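# Place a blue sponge flat on the shelf's top tier

## Task

Put one blue sponge so it lies flat on the upper level of the shelf, without moving the shelf and while keeping the other sponges on it flat and separated from each other; at the end the grippers must not be in contact with any sponge.

## Robot and tools

ROBOT. Two arms, left_arm and right_arm, each a six-joint arm with a two-finger parallel gripper and a wrist camera. The fingers extend along the gripper's +z axis and close along its y axis. end_effector_position is the point midway between the finger pads, about 1 cm short of the tips. Drives are cheap and have play; the outer joints are weak. A gripper at rest may sit a few cm from its commanded pose without touching anything.

FRAMES. Scene frame: origin at table-top height, midway between the nominal arm bases, +x out over the table, +z up, left_arm on the +y side (arm names do not match image sides). Calibrated bases: left_arm at (+0.028, +0.365, +0.044) m, right_arm at (+0.028, -0.352, +0.027) m, both almost unrotated. Every hand pose, velocity, target and wrist-camera pose an arm reports is in that arm's own base frame; head cameras and the table use the scene frame. Reported positions can be off by a few cm, more at full reach.

THE 14-NUMBER ROW. Both motion tools take rows of 14 numbers, always one row covering both arms: dx, dy, dz, rx, ry, rz, opening for left_arm, then the same seven for right_arm. dx..rz are offsets, not poses: they are measured along that arm's base axes from the arm's Hand target as it stood when the action or move began, and rotation is about that position. Scale: 1.0 equals 0.6 m or 180 degrees; values lie in [-1, 1]; rx, ry, rz form one rotation vector. A translation longer than 1.0 gets shortened. Opening is absolute, not an offset: +1 fully open (0.094 m), -1 closed. Writing 0 for all six pose numbers re-requests the current Hand target; a 0 in the opening slot means half open, so resend the present opening to keep a gripper unchanged. The controller limits each step's commanded orientation to 40 degrees from the measured one.

TOOLS.
execute_actions(actions, cameras): actions is a list of actions; each action is up to 15 rows, one per 1/30 s step, and a short action repeats its final row until 15 steps (0.5 s) pass. Every row in an action is counted from the action's starting Hand target, so sending the same offset twice moves twice as far. An empty actions list returns the state plus all camera images. cameras lists names (cam_head_left, cam_head_right, cam_left_wrist, cam_right_wrist, or "all"); a wrong name voids the call.
move(target, speed, blend, opening_speed, grip_force, blocking, cameras): straight-line paths toward target, a single row or a list of up to 15 rows, all offsets from the same starting Hand targets. speed is m/s, 0.002 to 2.9, default 0.25 (turning limited to twice that in rad/s), one value or one per target. blend in m rounds corners between listed targets; 0 means stop at each. opening_speed, 0.2 or above, in scale units per second, closes fingers gradually (use it on squashable things like sponges). grip_force is newtons per pad, 10 to 50, one value or one per arm; it persists; lower values close slowly. blocking=false returns after about 0.5 s while motion continues. Paths neither avoid obstacles nor the other arm, and run at most 10 s.
wait(seconds 0 to 10, cameras): lets time pass, arms holding their commands; returns early if a move ends.
stop(cameras): brakes a running move.
zoom_image(camera, region [x0, y0, x1, y1]): enlarges part of the most recent image of a camera, pixels from top-left, at most 504 by 504. Images are 896x504.
read_manual(section): licence texts only.
finished_scene(scene): ends the current scene, irreversibly; pass its number.

RESULTS. Each result gives per-arm end_effector_position (m) and end_effector_quat_wxyz in the base frame, Hand target (the last commanded pose after clipping, the origin for the next offsets), Joint positions (last value is finger opening in m), grip_measured (opening on the -1..+1 scale, reads slightly wide when empty), Joint velocities (may say within noise or be omitted), joint torques (include gravity, have offsets, wrap at ±28 N m on joints 1-3), motor temperatures and Tool commands. execute_actions also lists positions at some steps. A move adds a move: line with its ending (done, off_target, moving, held, fault) and limits (paced = pose clipped, held = steps withheld). done means within 10 mm and 2 degrees; neither done nor off_target tells you about contact. MOTOR HOT appears at 75 °C; at 90 °C the arm folds and idles; at 100 °C it collapses. Holding loads, stretched arms and pushing into things heat motors.

CAUTIONS. Anything falling off the table, or being left off it, fails the task. Do not strike the shelf, table or other heavy items hard; avoid drops, releasing moving objects, slams and hard pushes. Keep the arms and grippers from pressing on each other, including closing one gripper on the other's fingers. An arm blocked by something keeps pushing until commanded back past its gripper. Fast moves lag, overshoot and hit harder. Route paths around an arm's own base, not close to it. To release, command an opening well above grip_measured, then lift clear so nothing touches the sponges at the end.

Each tool is called after "Request:" by a JSON object that holds its "name" and its "arguments", one argument or row to a line.

## Session

Request:
{"name": "execute_actions", "arguments": {
  "actions": []
}}

Scene clock: 0.00 s.
left_arm: end_effector_position=(+0.4057, +0.0233, +0.1009) grip_measured=+1.000 end_effector_quat_wxyz=(+0.592, -0.061, +0.803, -0.007) | right_arm: end_effector_position=(+0.4054, -0.0345, +0.1184) grip_measured=+1.000 end_effector_quat_wxyz=(+0.612, +0.054, +0.785, -0.084)
Joint positions: left_arm=[0.048 1.581 0.38 0.898 -0.015 -0.093 0.094] | right_arm=[0 1.563 0.378 0.94 0.199 -0.019 0.094]
Joint velocities: within noise
Joint torques (N m): no reading
Motor temperatures (°C): left_arm=[26 27 29 25 24 27 28] | right_arm=[28 29 27 27 27 28 28]
Heat: left arm: 29 °C; right arm: 29 °C.
Hand target: left_arm +0.4108, +0.0244, +0.1161; +0.610, -0.060, +0.791, -0.004 | right_arm +0.4098, -0.0359, +0.1341; +0.629, +0.060, +0.770, -0.083
Tool commands: left_gripper/opening=+1.0 right_gripper/opening=+1.0

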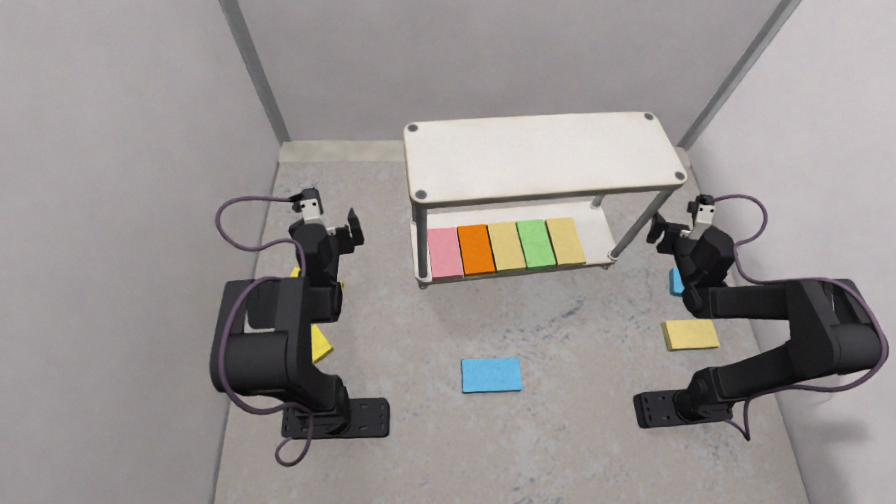

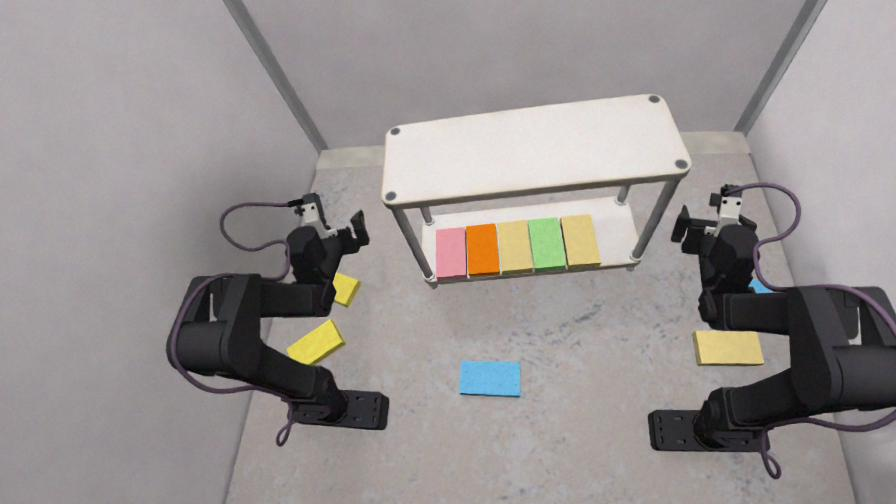

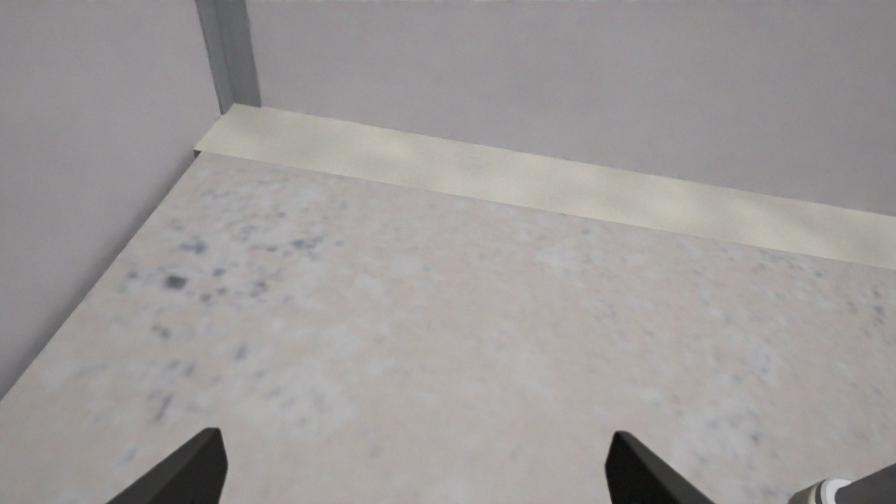

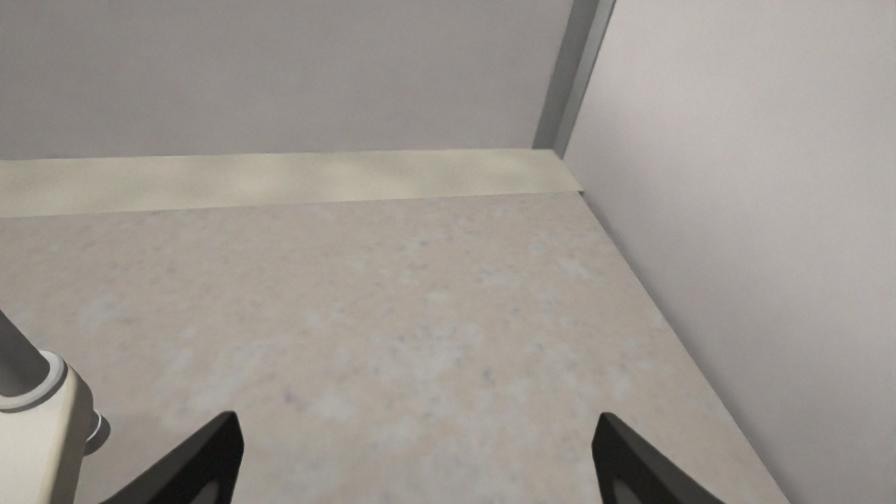

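Request:
{"name": "move", "arguments": {
  "target": [-0.535,-0.44,0.107,0.127,0.096,-0.53,1,0,0,0,0,0,0,1],
  "speed": 0.35,
  "cameras": ["all"]
}}

Scene clock: 5.93 s.
left_arm: end_effector_position=(+0.0887, -0.2383, +0.1620) grip_measured=+1.000 end_effector_quat_wxyz=(+0.287, +0.649, +0.637, -0.301) | right_arm: end_effector_position=(+0.4054, -0.0345, +0.1184) grip_measured=+1.000 end_effector_quat_wxyz=(+0.612, +0.054, +0.785, -0.084)
Joint positions: left_arm=[-0.838 0.831 0.673 -0.719 0.551 0.547 0.094] | right_arm=[0 1.563 0.378 0.94 0.199 -0.019 0.094]
Joint torques (N m): left_arm=[-0.38 0.08 9.85 0.95 0.17 -0.08] | right_arm=[-0.09 -5.96 5.05 2.26 -0.01 0.01]
Heat: left arm: 30 °C; right arm: 29 °C.
Hand target: left_arm +0.0898, -0.2396, +0.1803; +0.296, +0.646, +0.635, -0.302 | right_arm +0.4098, -0.0359, +0.1341; +0.629, +0.060, +0.770, -0.083
Off the commanded pose: left_arm 0.018 m, 1 deg | right_arm 0.016 m, 3 deg.
move: off_target (left_arm, right_arm)

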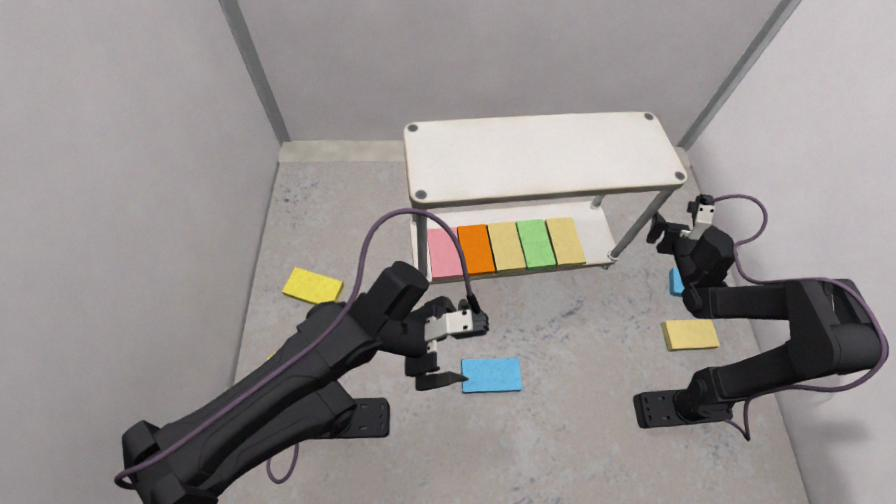

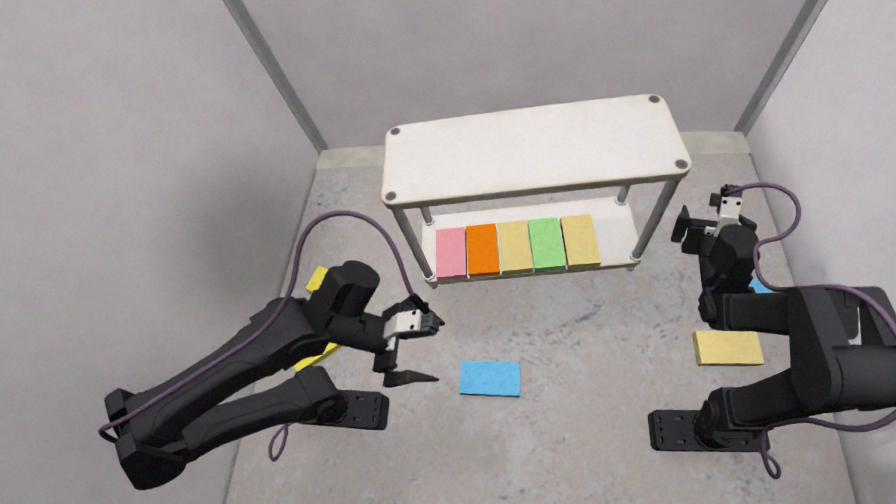

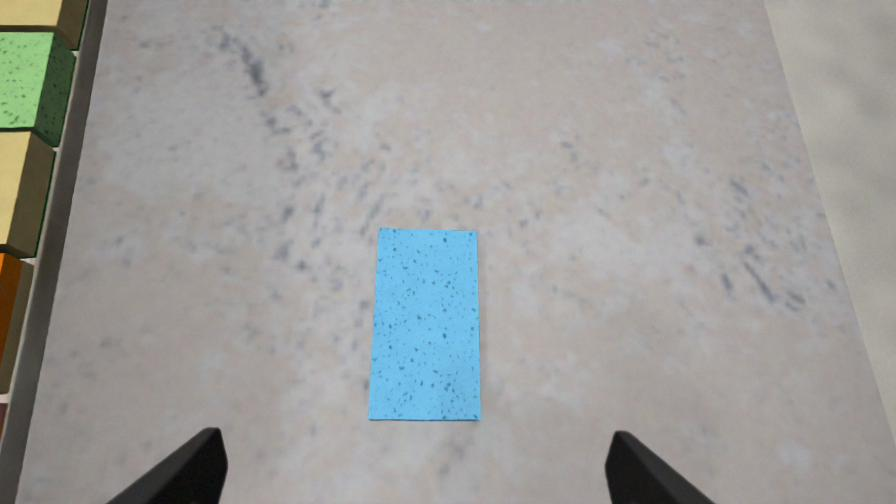

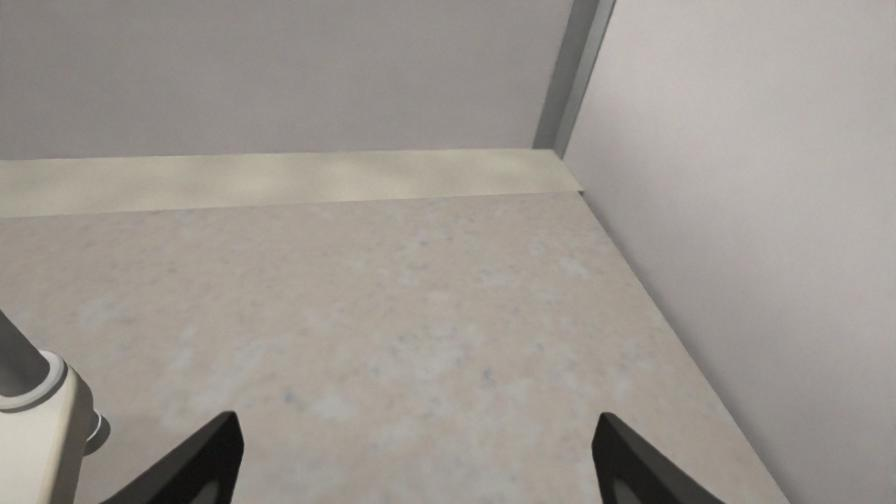

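Request:
{"name": "move", "arguments": {
  "target": [0.002,-0.081,-0.297,0,0,0,1,0,0,0,0,0,0,1],
  "speed": 0.2,
  "cameras": ["cam_left_wrist","cam_head_left"]
}}

Scene clock: 9.53 s.
left_arm: end_effector_position=(+0.0918, -0.2832, -0.0025) grip_measured=+1.000 end_effector_quat_wxyz=(+0.279, +0.645, +0.647, -0.297) | right_arm: end_effector_position=(+0.4054, -0.0345, +0.1184) grip_measured=+1.000 end_effector_quat_wxyz=(+0.612, +0.054, +0.785, -0.084)
Joint positions: left_arm=[-1.005 1.464 0.231 0.407 0.43 0.392 0.094] | right_arm=[0 1.563 0.378 0.94 0.199 -0.019 0.094]
Joint torques (N m): left_arm=[-0.44 -2.18 2.69 1.84 0.11 -0.09] | right_arm=[-0.1 -5.96 5.04 2.25 -0.01 0]
Heat: left arm: 30 °C; right arm: 30 °C.
Hand target: left_arm +0.0910, -0.2882, +0.0021; +0.296, +0.646, +0.635, -0.302 | right_arm +0.4098, -0.0359, +0.1341; +0.629, +0.060, +0.770, -0.083
Off the commanded pose: left_arm 0.007 m, 2 deg | right_arm 0.016 m, 3 deg.
move: off_target (right_arm)
Images, in order (width x height): cam_head_left 896x504, cam_left_wrist 896x504.

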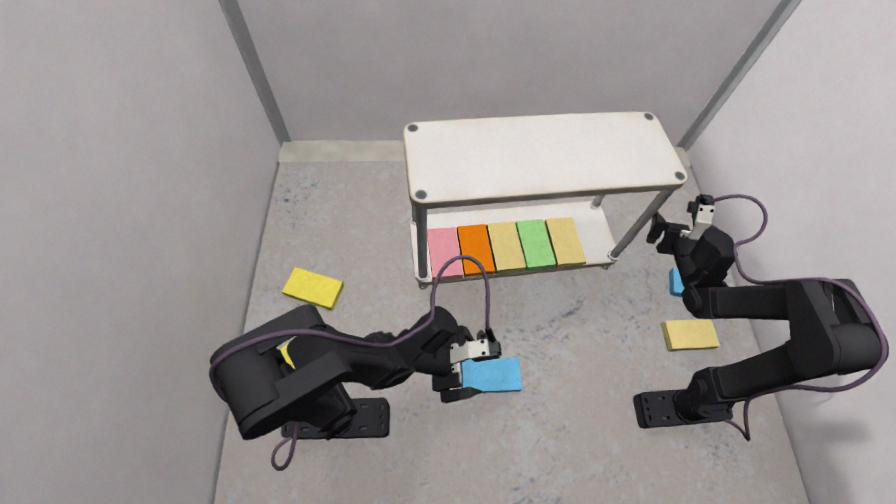

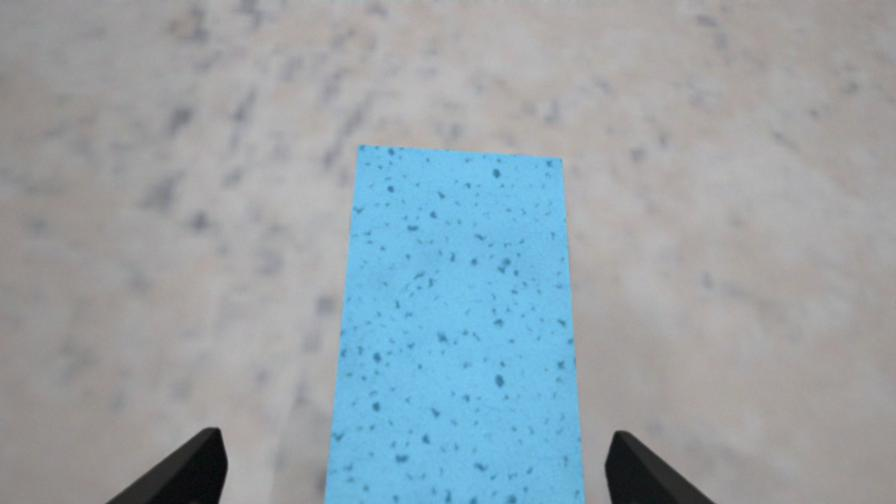

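Request:
{"name": "move", "arguments": {
  "target": [-0.012,-0.005,-0.039,0,0,0,1,0,0,0,0,0,0,1],
  "speed": 0.1,
  "cameras": ["cam_left_wrist"]
}}

Scene clock: 11.20 s.
left_arm: end_effector_position=(+0.0843, -0.2854, -0.0273) grip_measured=+1.000 end_effector_quat_wxyz=(+0.279, +0.648, +0.644, -0.294) | right_arm: end_effector_position=(+0.4054, -0.0345, +0.1184) grip_measured=+1.000 end_effector_quat_wxyz=(+0.612, +0.054, +0.785, -0.084)
Joint positions: left_arm=[-1.05 1.649 0.189 0.643 0.398 0.368 0.094] | right_arm=[0 1.563 0.378 0.94 0.199 -0.019 0.094]
Joint torques (N m): left_arm=[-0.53 -2.58 1.91 1.87 0.1 -0.08] | right_arm=[-0.09 -5.96 5.05 2.25 -0.01 0]
Heat: left arm: 30 °C; right arm: 31 °C.
Hand target: left_arm +0.0838, -0.2912, -0.0213; +0.296, +0.646, +0.635, -0.302 | right_arm +0.4098, -0.0359, +0.1341; +0.629, +0.060, +0.770, -0.083
Off the commanded pose: left_arm 0.008 m, 2 deg | right_arm 0.016 m, 3 deg.
move: off_target (right_arm)
Images, in order (width x height): cam_left_wrist 896x504.

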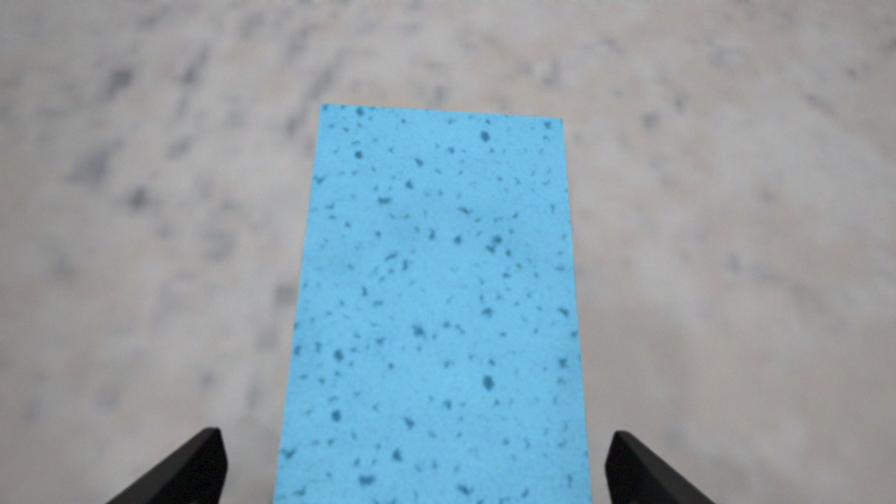

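Request:
{"name": "move", "arguments": {
  "target": [0,0,0,0,0,0,0.3,0,0,0,0,0,0,1],
  "opening_speed": 0.8,
  "cameras": ["cam_left_wrist"]
}}

Scene clock: 12.77 s.
left_arm: end_effector_position=(+0.0846, -0.2858, -0.0268) grip_measured=+0.347 end_effector_quat_wxyz=(+0.280, +0.647, +0.645, -0.295) | right_arm: end_effector_position=(+0.4054, -0.0345, +0.1184) grip_measured=+1.000 end_effector_quat_wxyz=(+0.612, +0.054, +0.785, -0.084)
Joint positions: left_arm=[-1.05 1.649 0.189 0.647 0.398 0.364 0.063] | right_arm=[0 1.563 0.378 0.94 0.199 -0.019 0.094]
Joint torques (N m): left_arm=[-0.47 -2.52 1.88 1.86 0.1 -0.09] | right_arm=[-0.09 -5.96 5.05 2.25 -0.01 0]
Heat: left arm: 30 °C; right arm: 31 °C.
Hand target: left_arm +0.0838, -0.2912, -0.0213; +0.296, +0.646, +0.635, -0.302 | right_arm +0.4098, -0.0359, +0.1341; +0.629, +0.060, +0.770, -0.083
Off the commanded pose: left_arm 0.008 m, 2 deg | right_arm 0.016 m, 3 deg.
move: off_target (right_arm)
Images, in order (width x height): cam_left_wrist 896x504.

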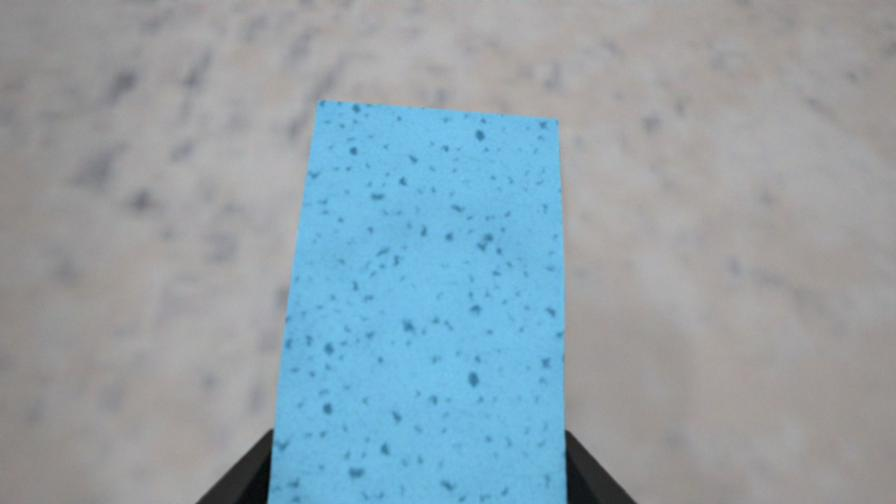

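Request:
{"name": "move", "arguments": {
  "target": [
    [0,0.05,0.66,0,0,0.03,0.3,0,0,0,0,0,0,1],
    [0.545,0.055,0.7,0,0,0.367,0.3,0,0,0,0,0,0,1]
  ],
  "speed": [0.3,0.3],
  "blend": [0.05,0],
  "cameras": ["all"]
}}

Scene clock: 18.23 s.
left_arm: end_effector_position=(+0.4125, -0.2660, +0.3939) grip_measured=+0.344 end_effector_quat_wxyz=(+0.417, +0.206, +0.880, -0.101) | right_arm: end_effector_position=(+0.4054, -0.0345, +0.1184) grip_measured=+1.000 end_effector_quat_wxyz=(+0.612, +0.054, +0.785, -0.084)
Joint positions: left_arm=[-0.617 2.087 2.793 -1.395 -0.116 -0.103 0.063] | right_arm=[0 1.563 0.378 0.94 0.199 -0.019 0.094]
Joint torques (N m): left_arm=[0.47 -6.86 6.91 1.18 -0.2 -0.09] | right_arm=[-0.1 -5.97 5.04 2.25 -0.01 0]
Motor temperatures (°C): left_arm=[26 27 31 27 24 27 28] | right_arm=[28 31 27 32 27 28 28]
Heat: left arm: 31 °C; right arm: 32 °C.
Hand target: left_arm +0.4108, -0.2582, +0.3987; +0.413, +0.195, +0.885, -0.091 | right_arm +0.4098, -0.0359, +0.1341; +0.629, +0.060, +0.770, -0.083
Off the commanded pose: left_arm 0.009 m, 2 deg | right_arm 0.016 m, 3 deg.
move: off_target (right_arm)

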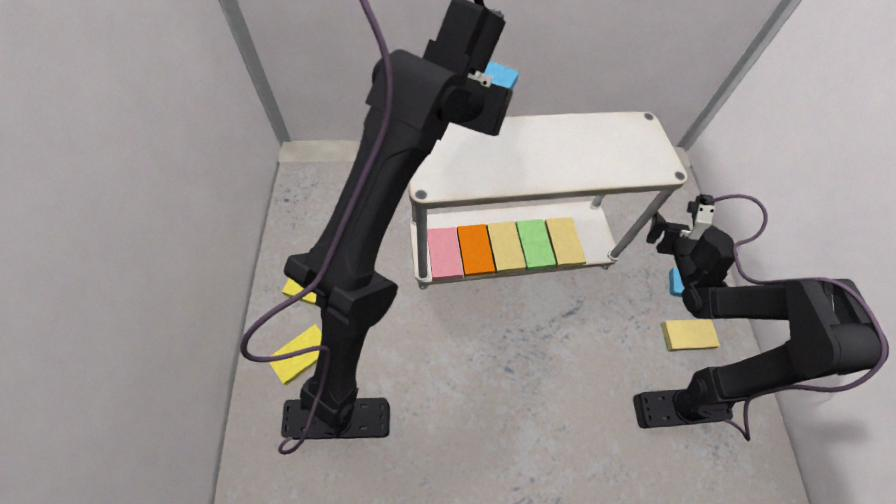

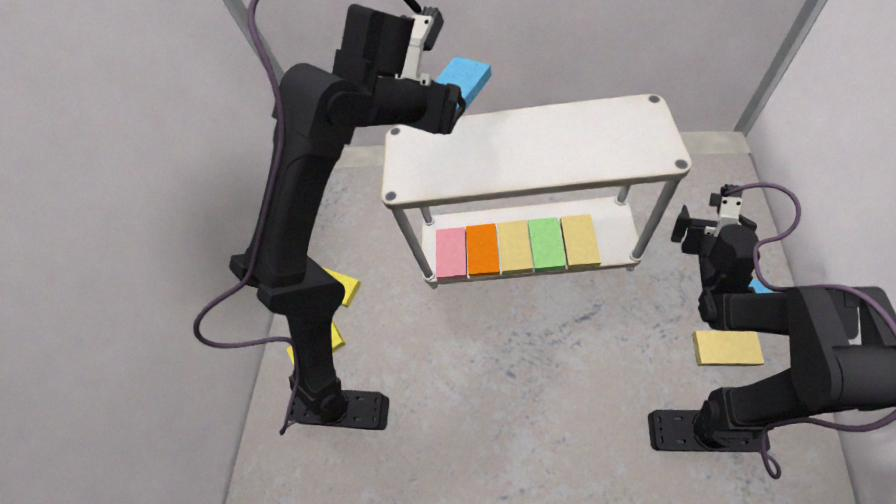

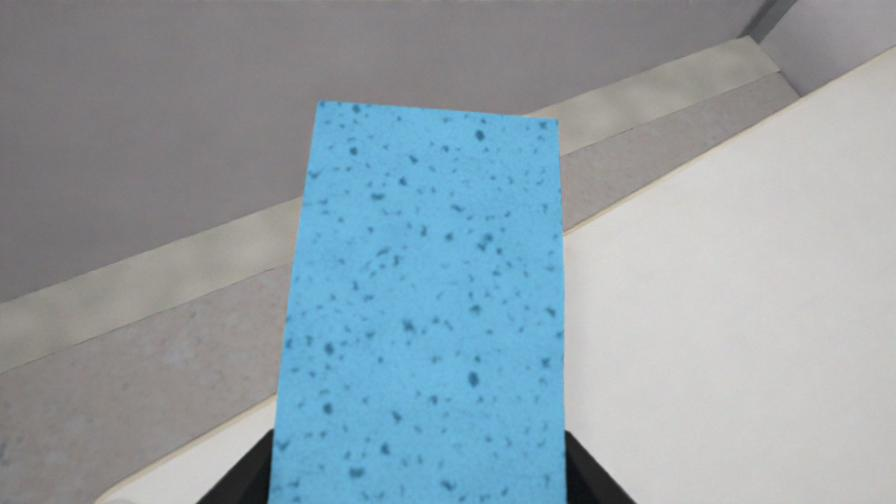

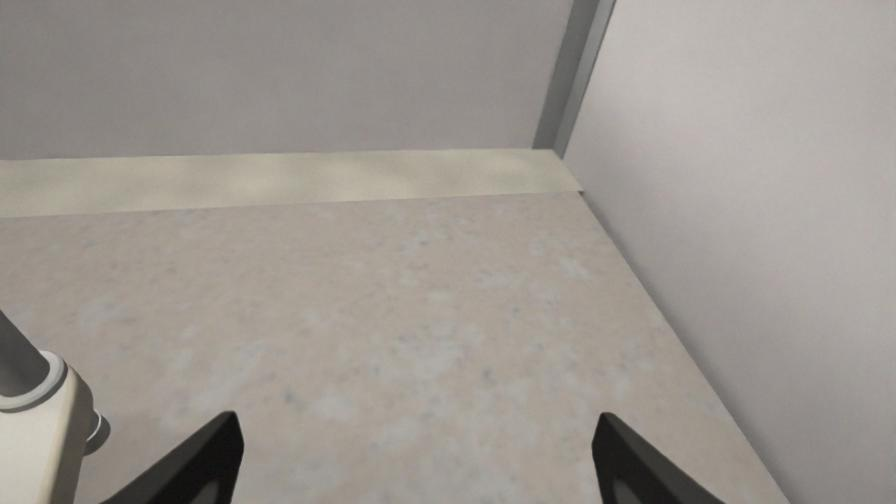

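Request:
{"name": "move", "arguments": {
  "target": [-0.11,0.0,0.0,0,0,0.1,0.3,0,0,0,0,0,0,1],
  "speed": 0.25,
  "cameras": ["all"]
}}

Scene clock: 20.93 s.
left_arm: end_effector_position=(+0.3524, -0.2788, +0.3885) grip_measured=+0.344 end_effector_quat_wxyz=(+0.417, +0.069, +0.905, -0.041) | right_arm: end_effector_position=(+0.4054, -0.0345, +0.1184) grip_measured=+1.000 end_effector_quat_wxyz=(+0.612, +0.054, +0.785, -0.084)
Joint positions: left_arm=[-0.869 2.035 2.73 -1.532 -0.51 -0.518 0.063] | right_arm=[0 1.563 0.378 0.94 0.199 -0.019 0.094]
Joint torques (N m): left_arm=[-0.02 -9.96 2.35 1 -0.52 -0.08] | right_arm=[-0.1 -5.96 5.05 2.25 -0.01 0]
Heat: left arm: 31 °C; right arm: 33 °C.
Hand target: left_arm +0.3448, -0.2582, +0.3987; +0.422, +0.055, +0.904, -0.026 | right_arm +0.4098, -0.0359, +0.1341; +0.629, +0.060, +0.770, -0.083
Off the commanded pose: left_arm 0.024 m, 2 deg | right_arm 0.016 m, 3 deg.
joint sent to its limit (left arm) — joint 4 (wrist pitch), lower limit. The joint targets are off in position, not in orientation.
move: off_target (left_arm, right_arm)

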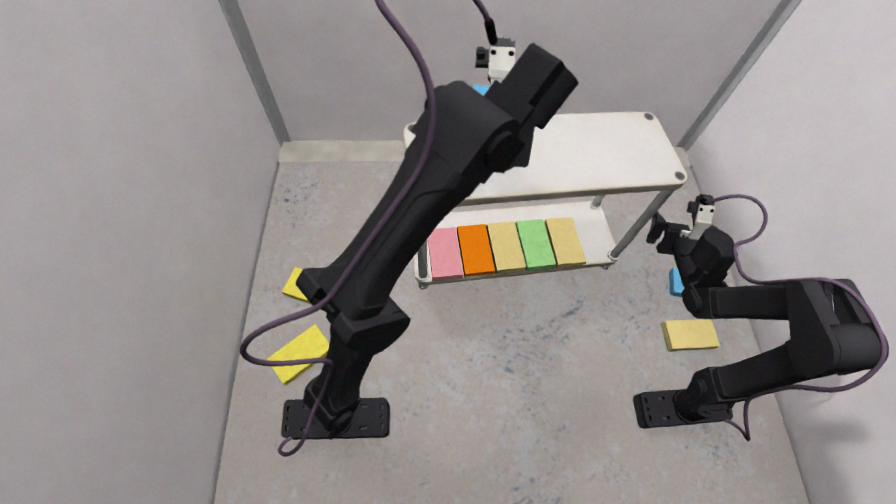

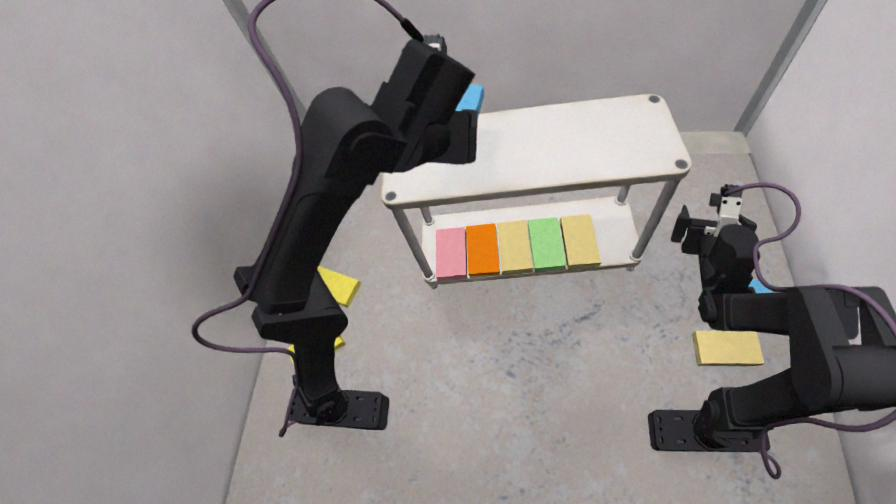

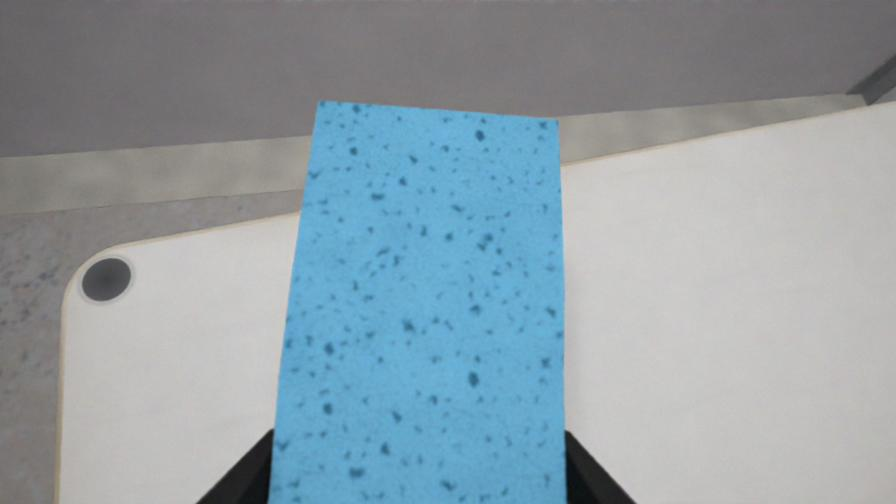

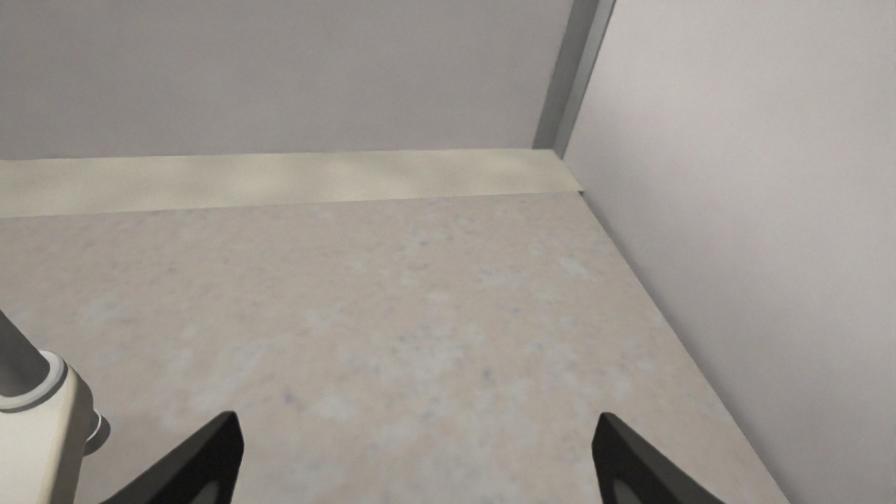

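Request:
{"name": "move", "arguments": {
  "target": [0.008,-0.02,-0.07,0,0,0,0.3,0,0,0,0,0,0,1],
  "speed": 0.12,
  "cameras": ["cam_left_wrist","cam_head_right"]
}}

Scene clock: 23.10 s.
left_arm: end_effector_position=(+0.3497, -0.2726, +0.3339) grip_measured=+0.344 end_effector_quat_wxyz=(+0.388, +0.068, +0.919, -0.006) | right_arm: end_effector_position=(+0.4054, -0.0345, +0.1184) grip_measured=+1.000 end_effector_quat_wxyz=(+0.612, +0.054, +0.785, -0.084)
Joint positions: left_arm=[-0.87 1.856 2.227 -1.312 -0.527 -0.547 0.063] | right_arm=[0 1.563 0.378 0.94 0.199 -0.019 0.094]
Joint torques (N m): left_arm=[-0.36 -9.8 3.55 1.66 -0.47 0.04] | right_arm=[-0.09 -5.96 5.05 2.25 -0.01 0]
Heat: left arm: 31 °C; right arm: 33 °C.
Hand target: left_arm +0.3496, -0.2702, +0.3567; +0.422, +0.055, +0.904, -0.026 | right_arm +0.4098, -0.0359, +0.1341; +0.629, +0.060, +0.770, -0.083
Off the commanded pose: left_arm 0.023 m, 5 deg | right_arm 0.016 m, 3 deg.
move: off_target (left_arm, right_arm)
Images, in order (width x height): cam_head_right 896x504, cam_left_wrist 896x504.

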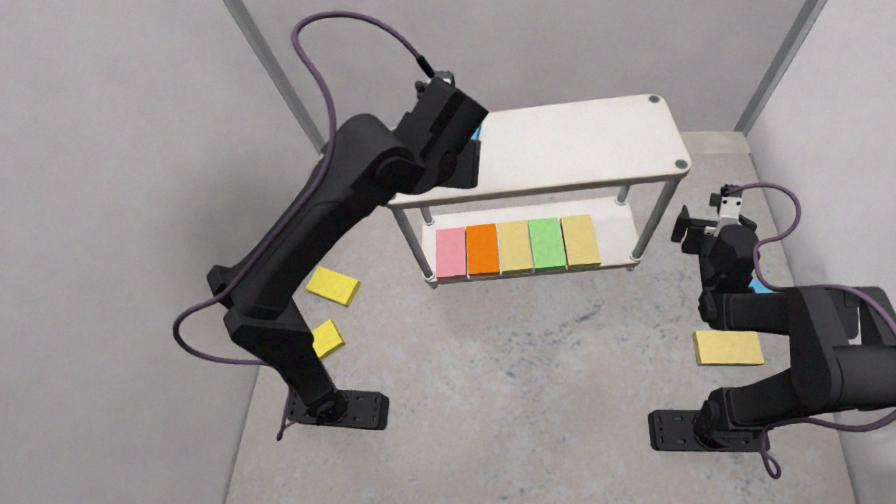

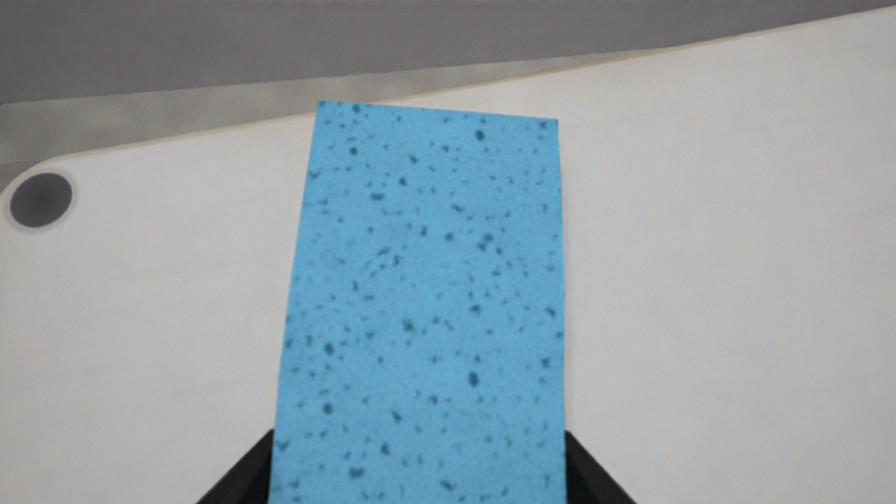

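Request:
{"name": "move", "arguments": {
  "target": [0,0,0.003,-0.018,-0.025,0.002,0.3,0,0,0,0,0,0,1],
  "speed": 0.1,
  "cameras": ["cam_left_wrist"]
}}

Scene clock: 26.53 s.
left_arm: end_effector_position=(+0.3517, -0.2721, +0.3338) grip_measured=+0.344 end_effector_quat_wxyz=(+0.422, +0.051, +0.904, -0.030) | right_arm: end_effector_position=(+0.4054, -0.0345, +0.1184) grip_measured=+1.000 end_effector_quat_wxyz=(+0.612, +0.054, +0.785, -0.084)
Joint positions: left_arm=[-0.873 1.748 2.021 -1.122 -0.547 -0.55 0.063] | right_arm=[0 1.563 0.378 0.94 0.199 -0.019 0.094]
Joint torques (N m): left_arm=[-0.46 -9.32 3.84 1.81 -0.56 0.04] | right_arm=[-0.09 -5.96 5.04 2.25 -0.01 0]
Heat: left arm: 31 °C; right arm: 34 °C.
Hand target: left_arm +0.3496, -0.2702, +0.3585; +0.459, +0.041, +0.886, -0.048 | right_arm +0.4098, -0.0359, +0.1341; +0.629, +0.060, +0.770, -0.083
Off the commanded pose: left_arm 0.025 m, 5 deg | right_arm 0.016 m, 3 deg.
move: off_target (left_arm, right_arm)
Images, in order (width x height): cam_left_wrist 896x504.

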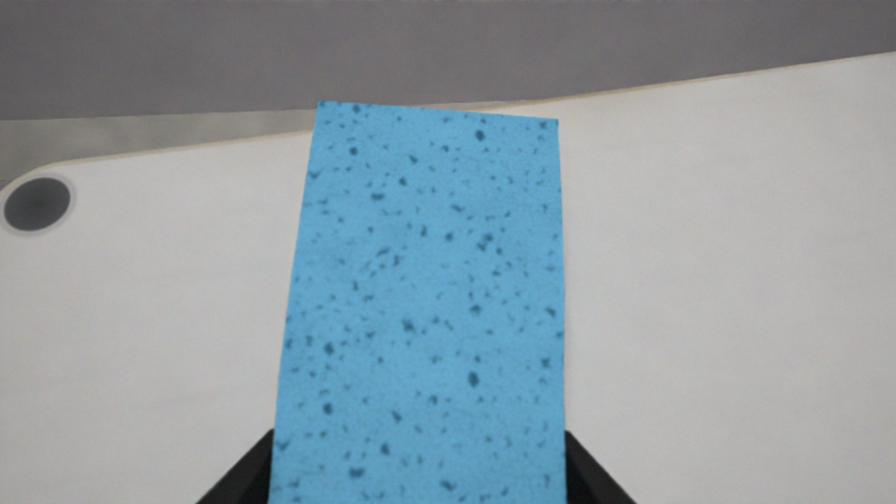

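Request:
{"name": "move", "arguments": {
  "target": [0,0,-0.03,0,0,0,0.3,0,0,0,0,0,0,1],
  "speed": 0.06,
  "cameras": ["cam_left_wrist"]
}}

Scene clock: 27.90 s.
left_arm: end_effector_position=(+0.3526, -0.2720, +0.3302) grip_measured=+0.344 end_effector_quat_wxyz=(+0.441, +0.041, +0.895, -0.043) | right_arm: end_effector_position=(+0.4054, -0.0345, +0.1184) grip_measured=+1.000 end_effector_quat_wxyz=(+0.612, +0.054, +0.785, -0.084)
Joint positions: left_arm=[-0.877 1.692 1.9 -1.007 -0.561 -0.551 0.063] | right_arm=[0 1.563 0.378 0.94 0.199 -0.019 0.094]
Joint torques (N m): left_arm=[-0.39 -7.87 3.55 1.61 -0.41 0.06] | right_arm=[-0.1 -5.97 5.04 2.25 -0.01 0]
Heat: left arm: 31 °C; right arm: 34 °C.
Hand target: left_arm +0.3496, -0.2702, +0.3405; +0.459, +0.041, +0.886, -0.048 | right_arm +0.4098, -0.0359, +0.1341; +0.629, +0.060, +0.770, -0.083
Off the commanded pose: left_arm 0.011 m, 2 deg | right_arm 0.016 m, 3 deg.
move: off_target (left_arm, right_arm)
Images, in order (width x height): cam_left_wrist 896x504.

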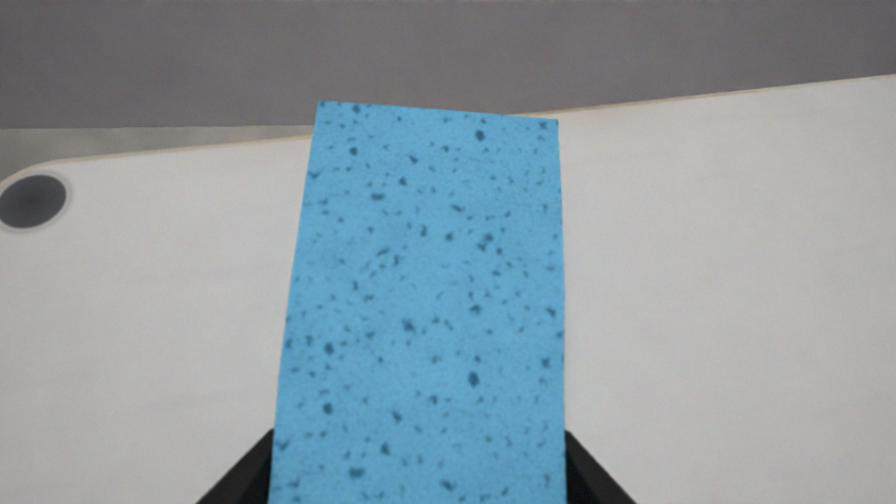

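Request:
{"name": "move", "arguments": {
  "target": [0,0,-0.025,0,0.013,0,0.3,0,0,0,0,0,0,1],
  "speed": 0.06,
  "cameras": ["cam_left_wrist","cam_head_left"]
}}

Scene clock: 29.03 s.
left_arm: end_effector_position=(+0.3530, -0.2725, +0.3300) grip_measured=+0.344 end_effector_quat_wxyz=(+0.445, +0.043, +0.893, -0.045) | right_arm: end_effector_position=(+0.4054, -0.0345, +0.1184) grip_measured=+1.000 end_effector_quat_wxyz=(+0.612, +0.054, +0.785, -0.084)
Joint positions: left_arm=[-0.877 1.682 1.88 -0.984 -0.561 -0.544 0.063] | right_arm=[0 1.563 0.378 0.94 0.199 -0.019 0.094]
Joint torques (N m): left_arm=[0.35 -6.86 3.12 1.38 -0.1 -0.13] | right_arm=[-0.09 -5.96 5.05 2.25 -0.01 0]
Heat: left arm: 31 °C; right arm: 34 °C.
Hand target: left_arm +0.3496, -0.2702, +0.3255; +0.441, +0.040, +0.895, -0.049 | right_arm +0.4098, -0.0359, +0.1341; +0.629, +0.060, +0.770, -0.083
Off the commanded pose: left_arm 0.006 m, 1 deg | right_arm 0.016 m, 3 deg.
move: off_target (right_arm)
Images, in order (width x height): cam_head_left 896x504, cam_left_wrist 896x504.

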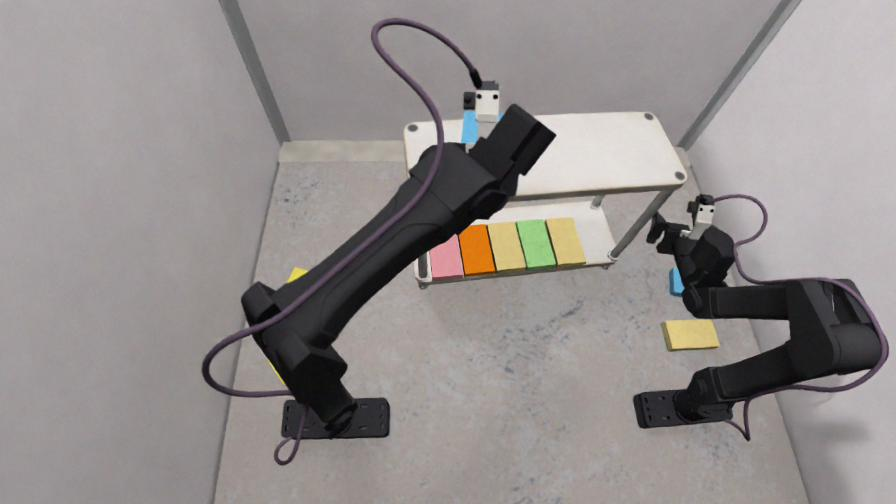

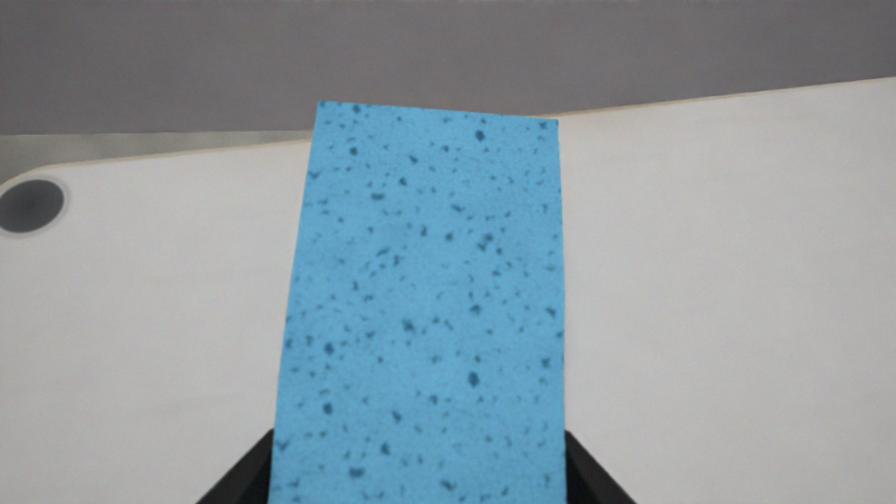

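Request:
{"name": "move", "arguments": {
  "target": [0,0,0.008,0.004,0.032,0,0.3,0,0,0,0,0,0,1],
  "speed": 0.08,
  "cameras": ["cam_left_wrist"]
}}

Scene clock: 30.77 s.
left_arm: end_effector_position=(+0.3522, -0.2743, +0.3287) grip_measured=+0.344 end_effector_quat_wxyz=(+0.407, +0.044, +0.911, -0.048) | right_arm: end_effector_position=(+0.4054, -0.0345, +0.1184) grip_measured=+1.000 end_effector_quat_wxyz=(+0.612, +0.054, +0.785, -0.084)
Joint positions: left_arm=[-0.858 1.754 2.026 -1.128 -0.498 -0.573 0.063] | right_arm=[0 1.563 0.378 0.94 0.199 -0.019 0.094]
Joint torques (N m): left_arm=[0.46 -5.31 8.16 0.79 -0.06 -0.14] | right_arm=[-0.1 -5.96 5.05 2.25 -0.01 0]
Heat: left arm: 31 °C; right arm: 34 °C.
Hand target: left_arm +0.3496, -0.2702, +0.3303; +0.395, +0.040, +0.917, -0.045 | right_arm +0.4098, -0.0359, +0.1341; +0.629, +0.060, +0.770, -0.083
Off the commanded pose: left_arm 0.005 m, 2 deg | right_arm 0.016 m, 3 deg.
move: off_target (right_arm)
Images, in order (width x height): cam_left_wrist 896x504.

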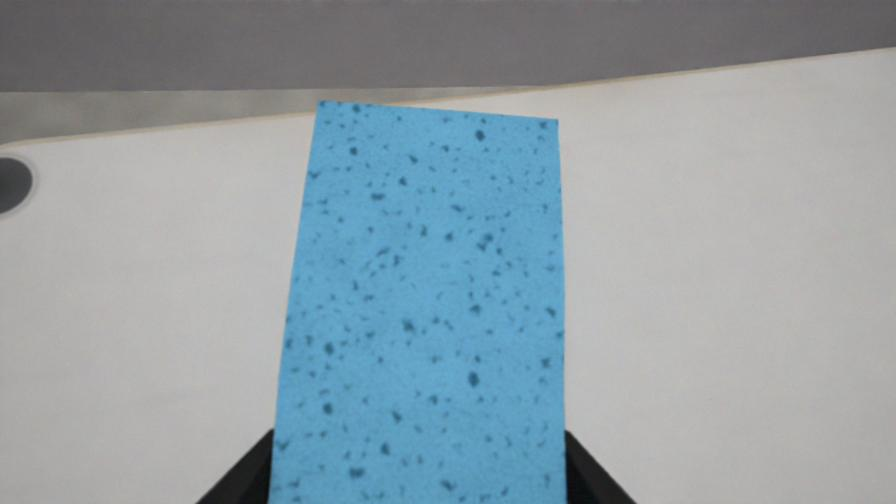

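Request:
{"name": "move", "arguments": {
  "target": [0,0,0,0,0,0,1,0,0,0,0,0,0,1],
  "opening_speed": 0.6,
  "cameras": ["cam_left_wrist"]
}}

Scene clock: 32.57 s.
left_arm: end_effector_position=(+0.3494, -0.2770, +0.3272) grip_measured=+0.997 end_effector_quat_wxyz=(+0.403, +0.048, +0.913, -0.050) | right_arm: end_effector_position=(+0.4054, -0.0345, +0.1184) grip_measured=+1.000 end_effector_quat_wxyz=(+0.612, +0.054, +0.785, -0.084)
Joint positions: left_arm=[-0.864 1.756 2.027 -1.134 -0.49 -0.574 0.094] | right_arm=[0 1.563 0.378 0.94 0.199 -0.019 0.094]
Joint torques (N m): left_arm=[0.46 -5.38 8.14 0.84 -0.14 -0.11] | right_arm=[-0.09 -5.96 5.05 2.25 -0.01 0]
Heat: left arm: 31 °C; right arm: 35 °C.
Hand target: left_arm +0.3496, -0.2702, +0.3303; +0.395, +0.040, +0.917, -0.045 | right_arm +0.4098, -0.0359, +0.1341; +0.629, +0.060, +0.770, -0.083
Off the commanded pose: left_arm 0.008 m, 2 deg | right_arm 0.016 m, 3 deg.
move: off_target (right_arm)
Images, in order (width x height): cam_left_wrist 896x504.

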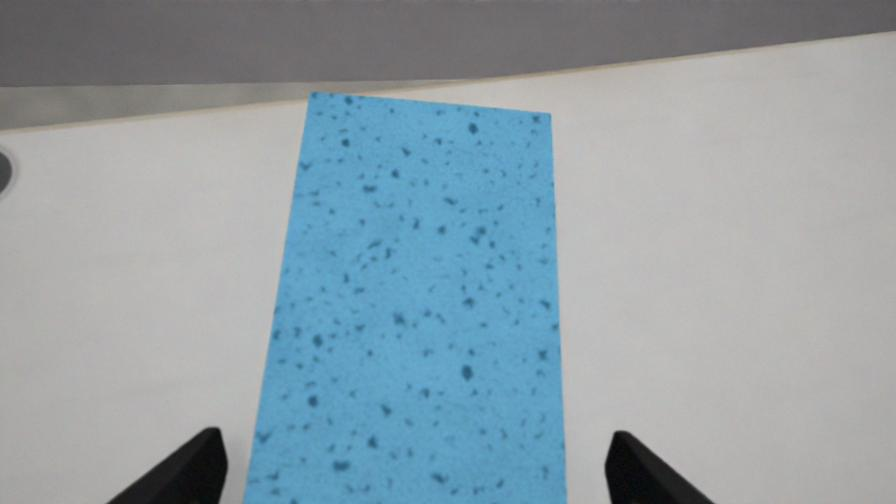

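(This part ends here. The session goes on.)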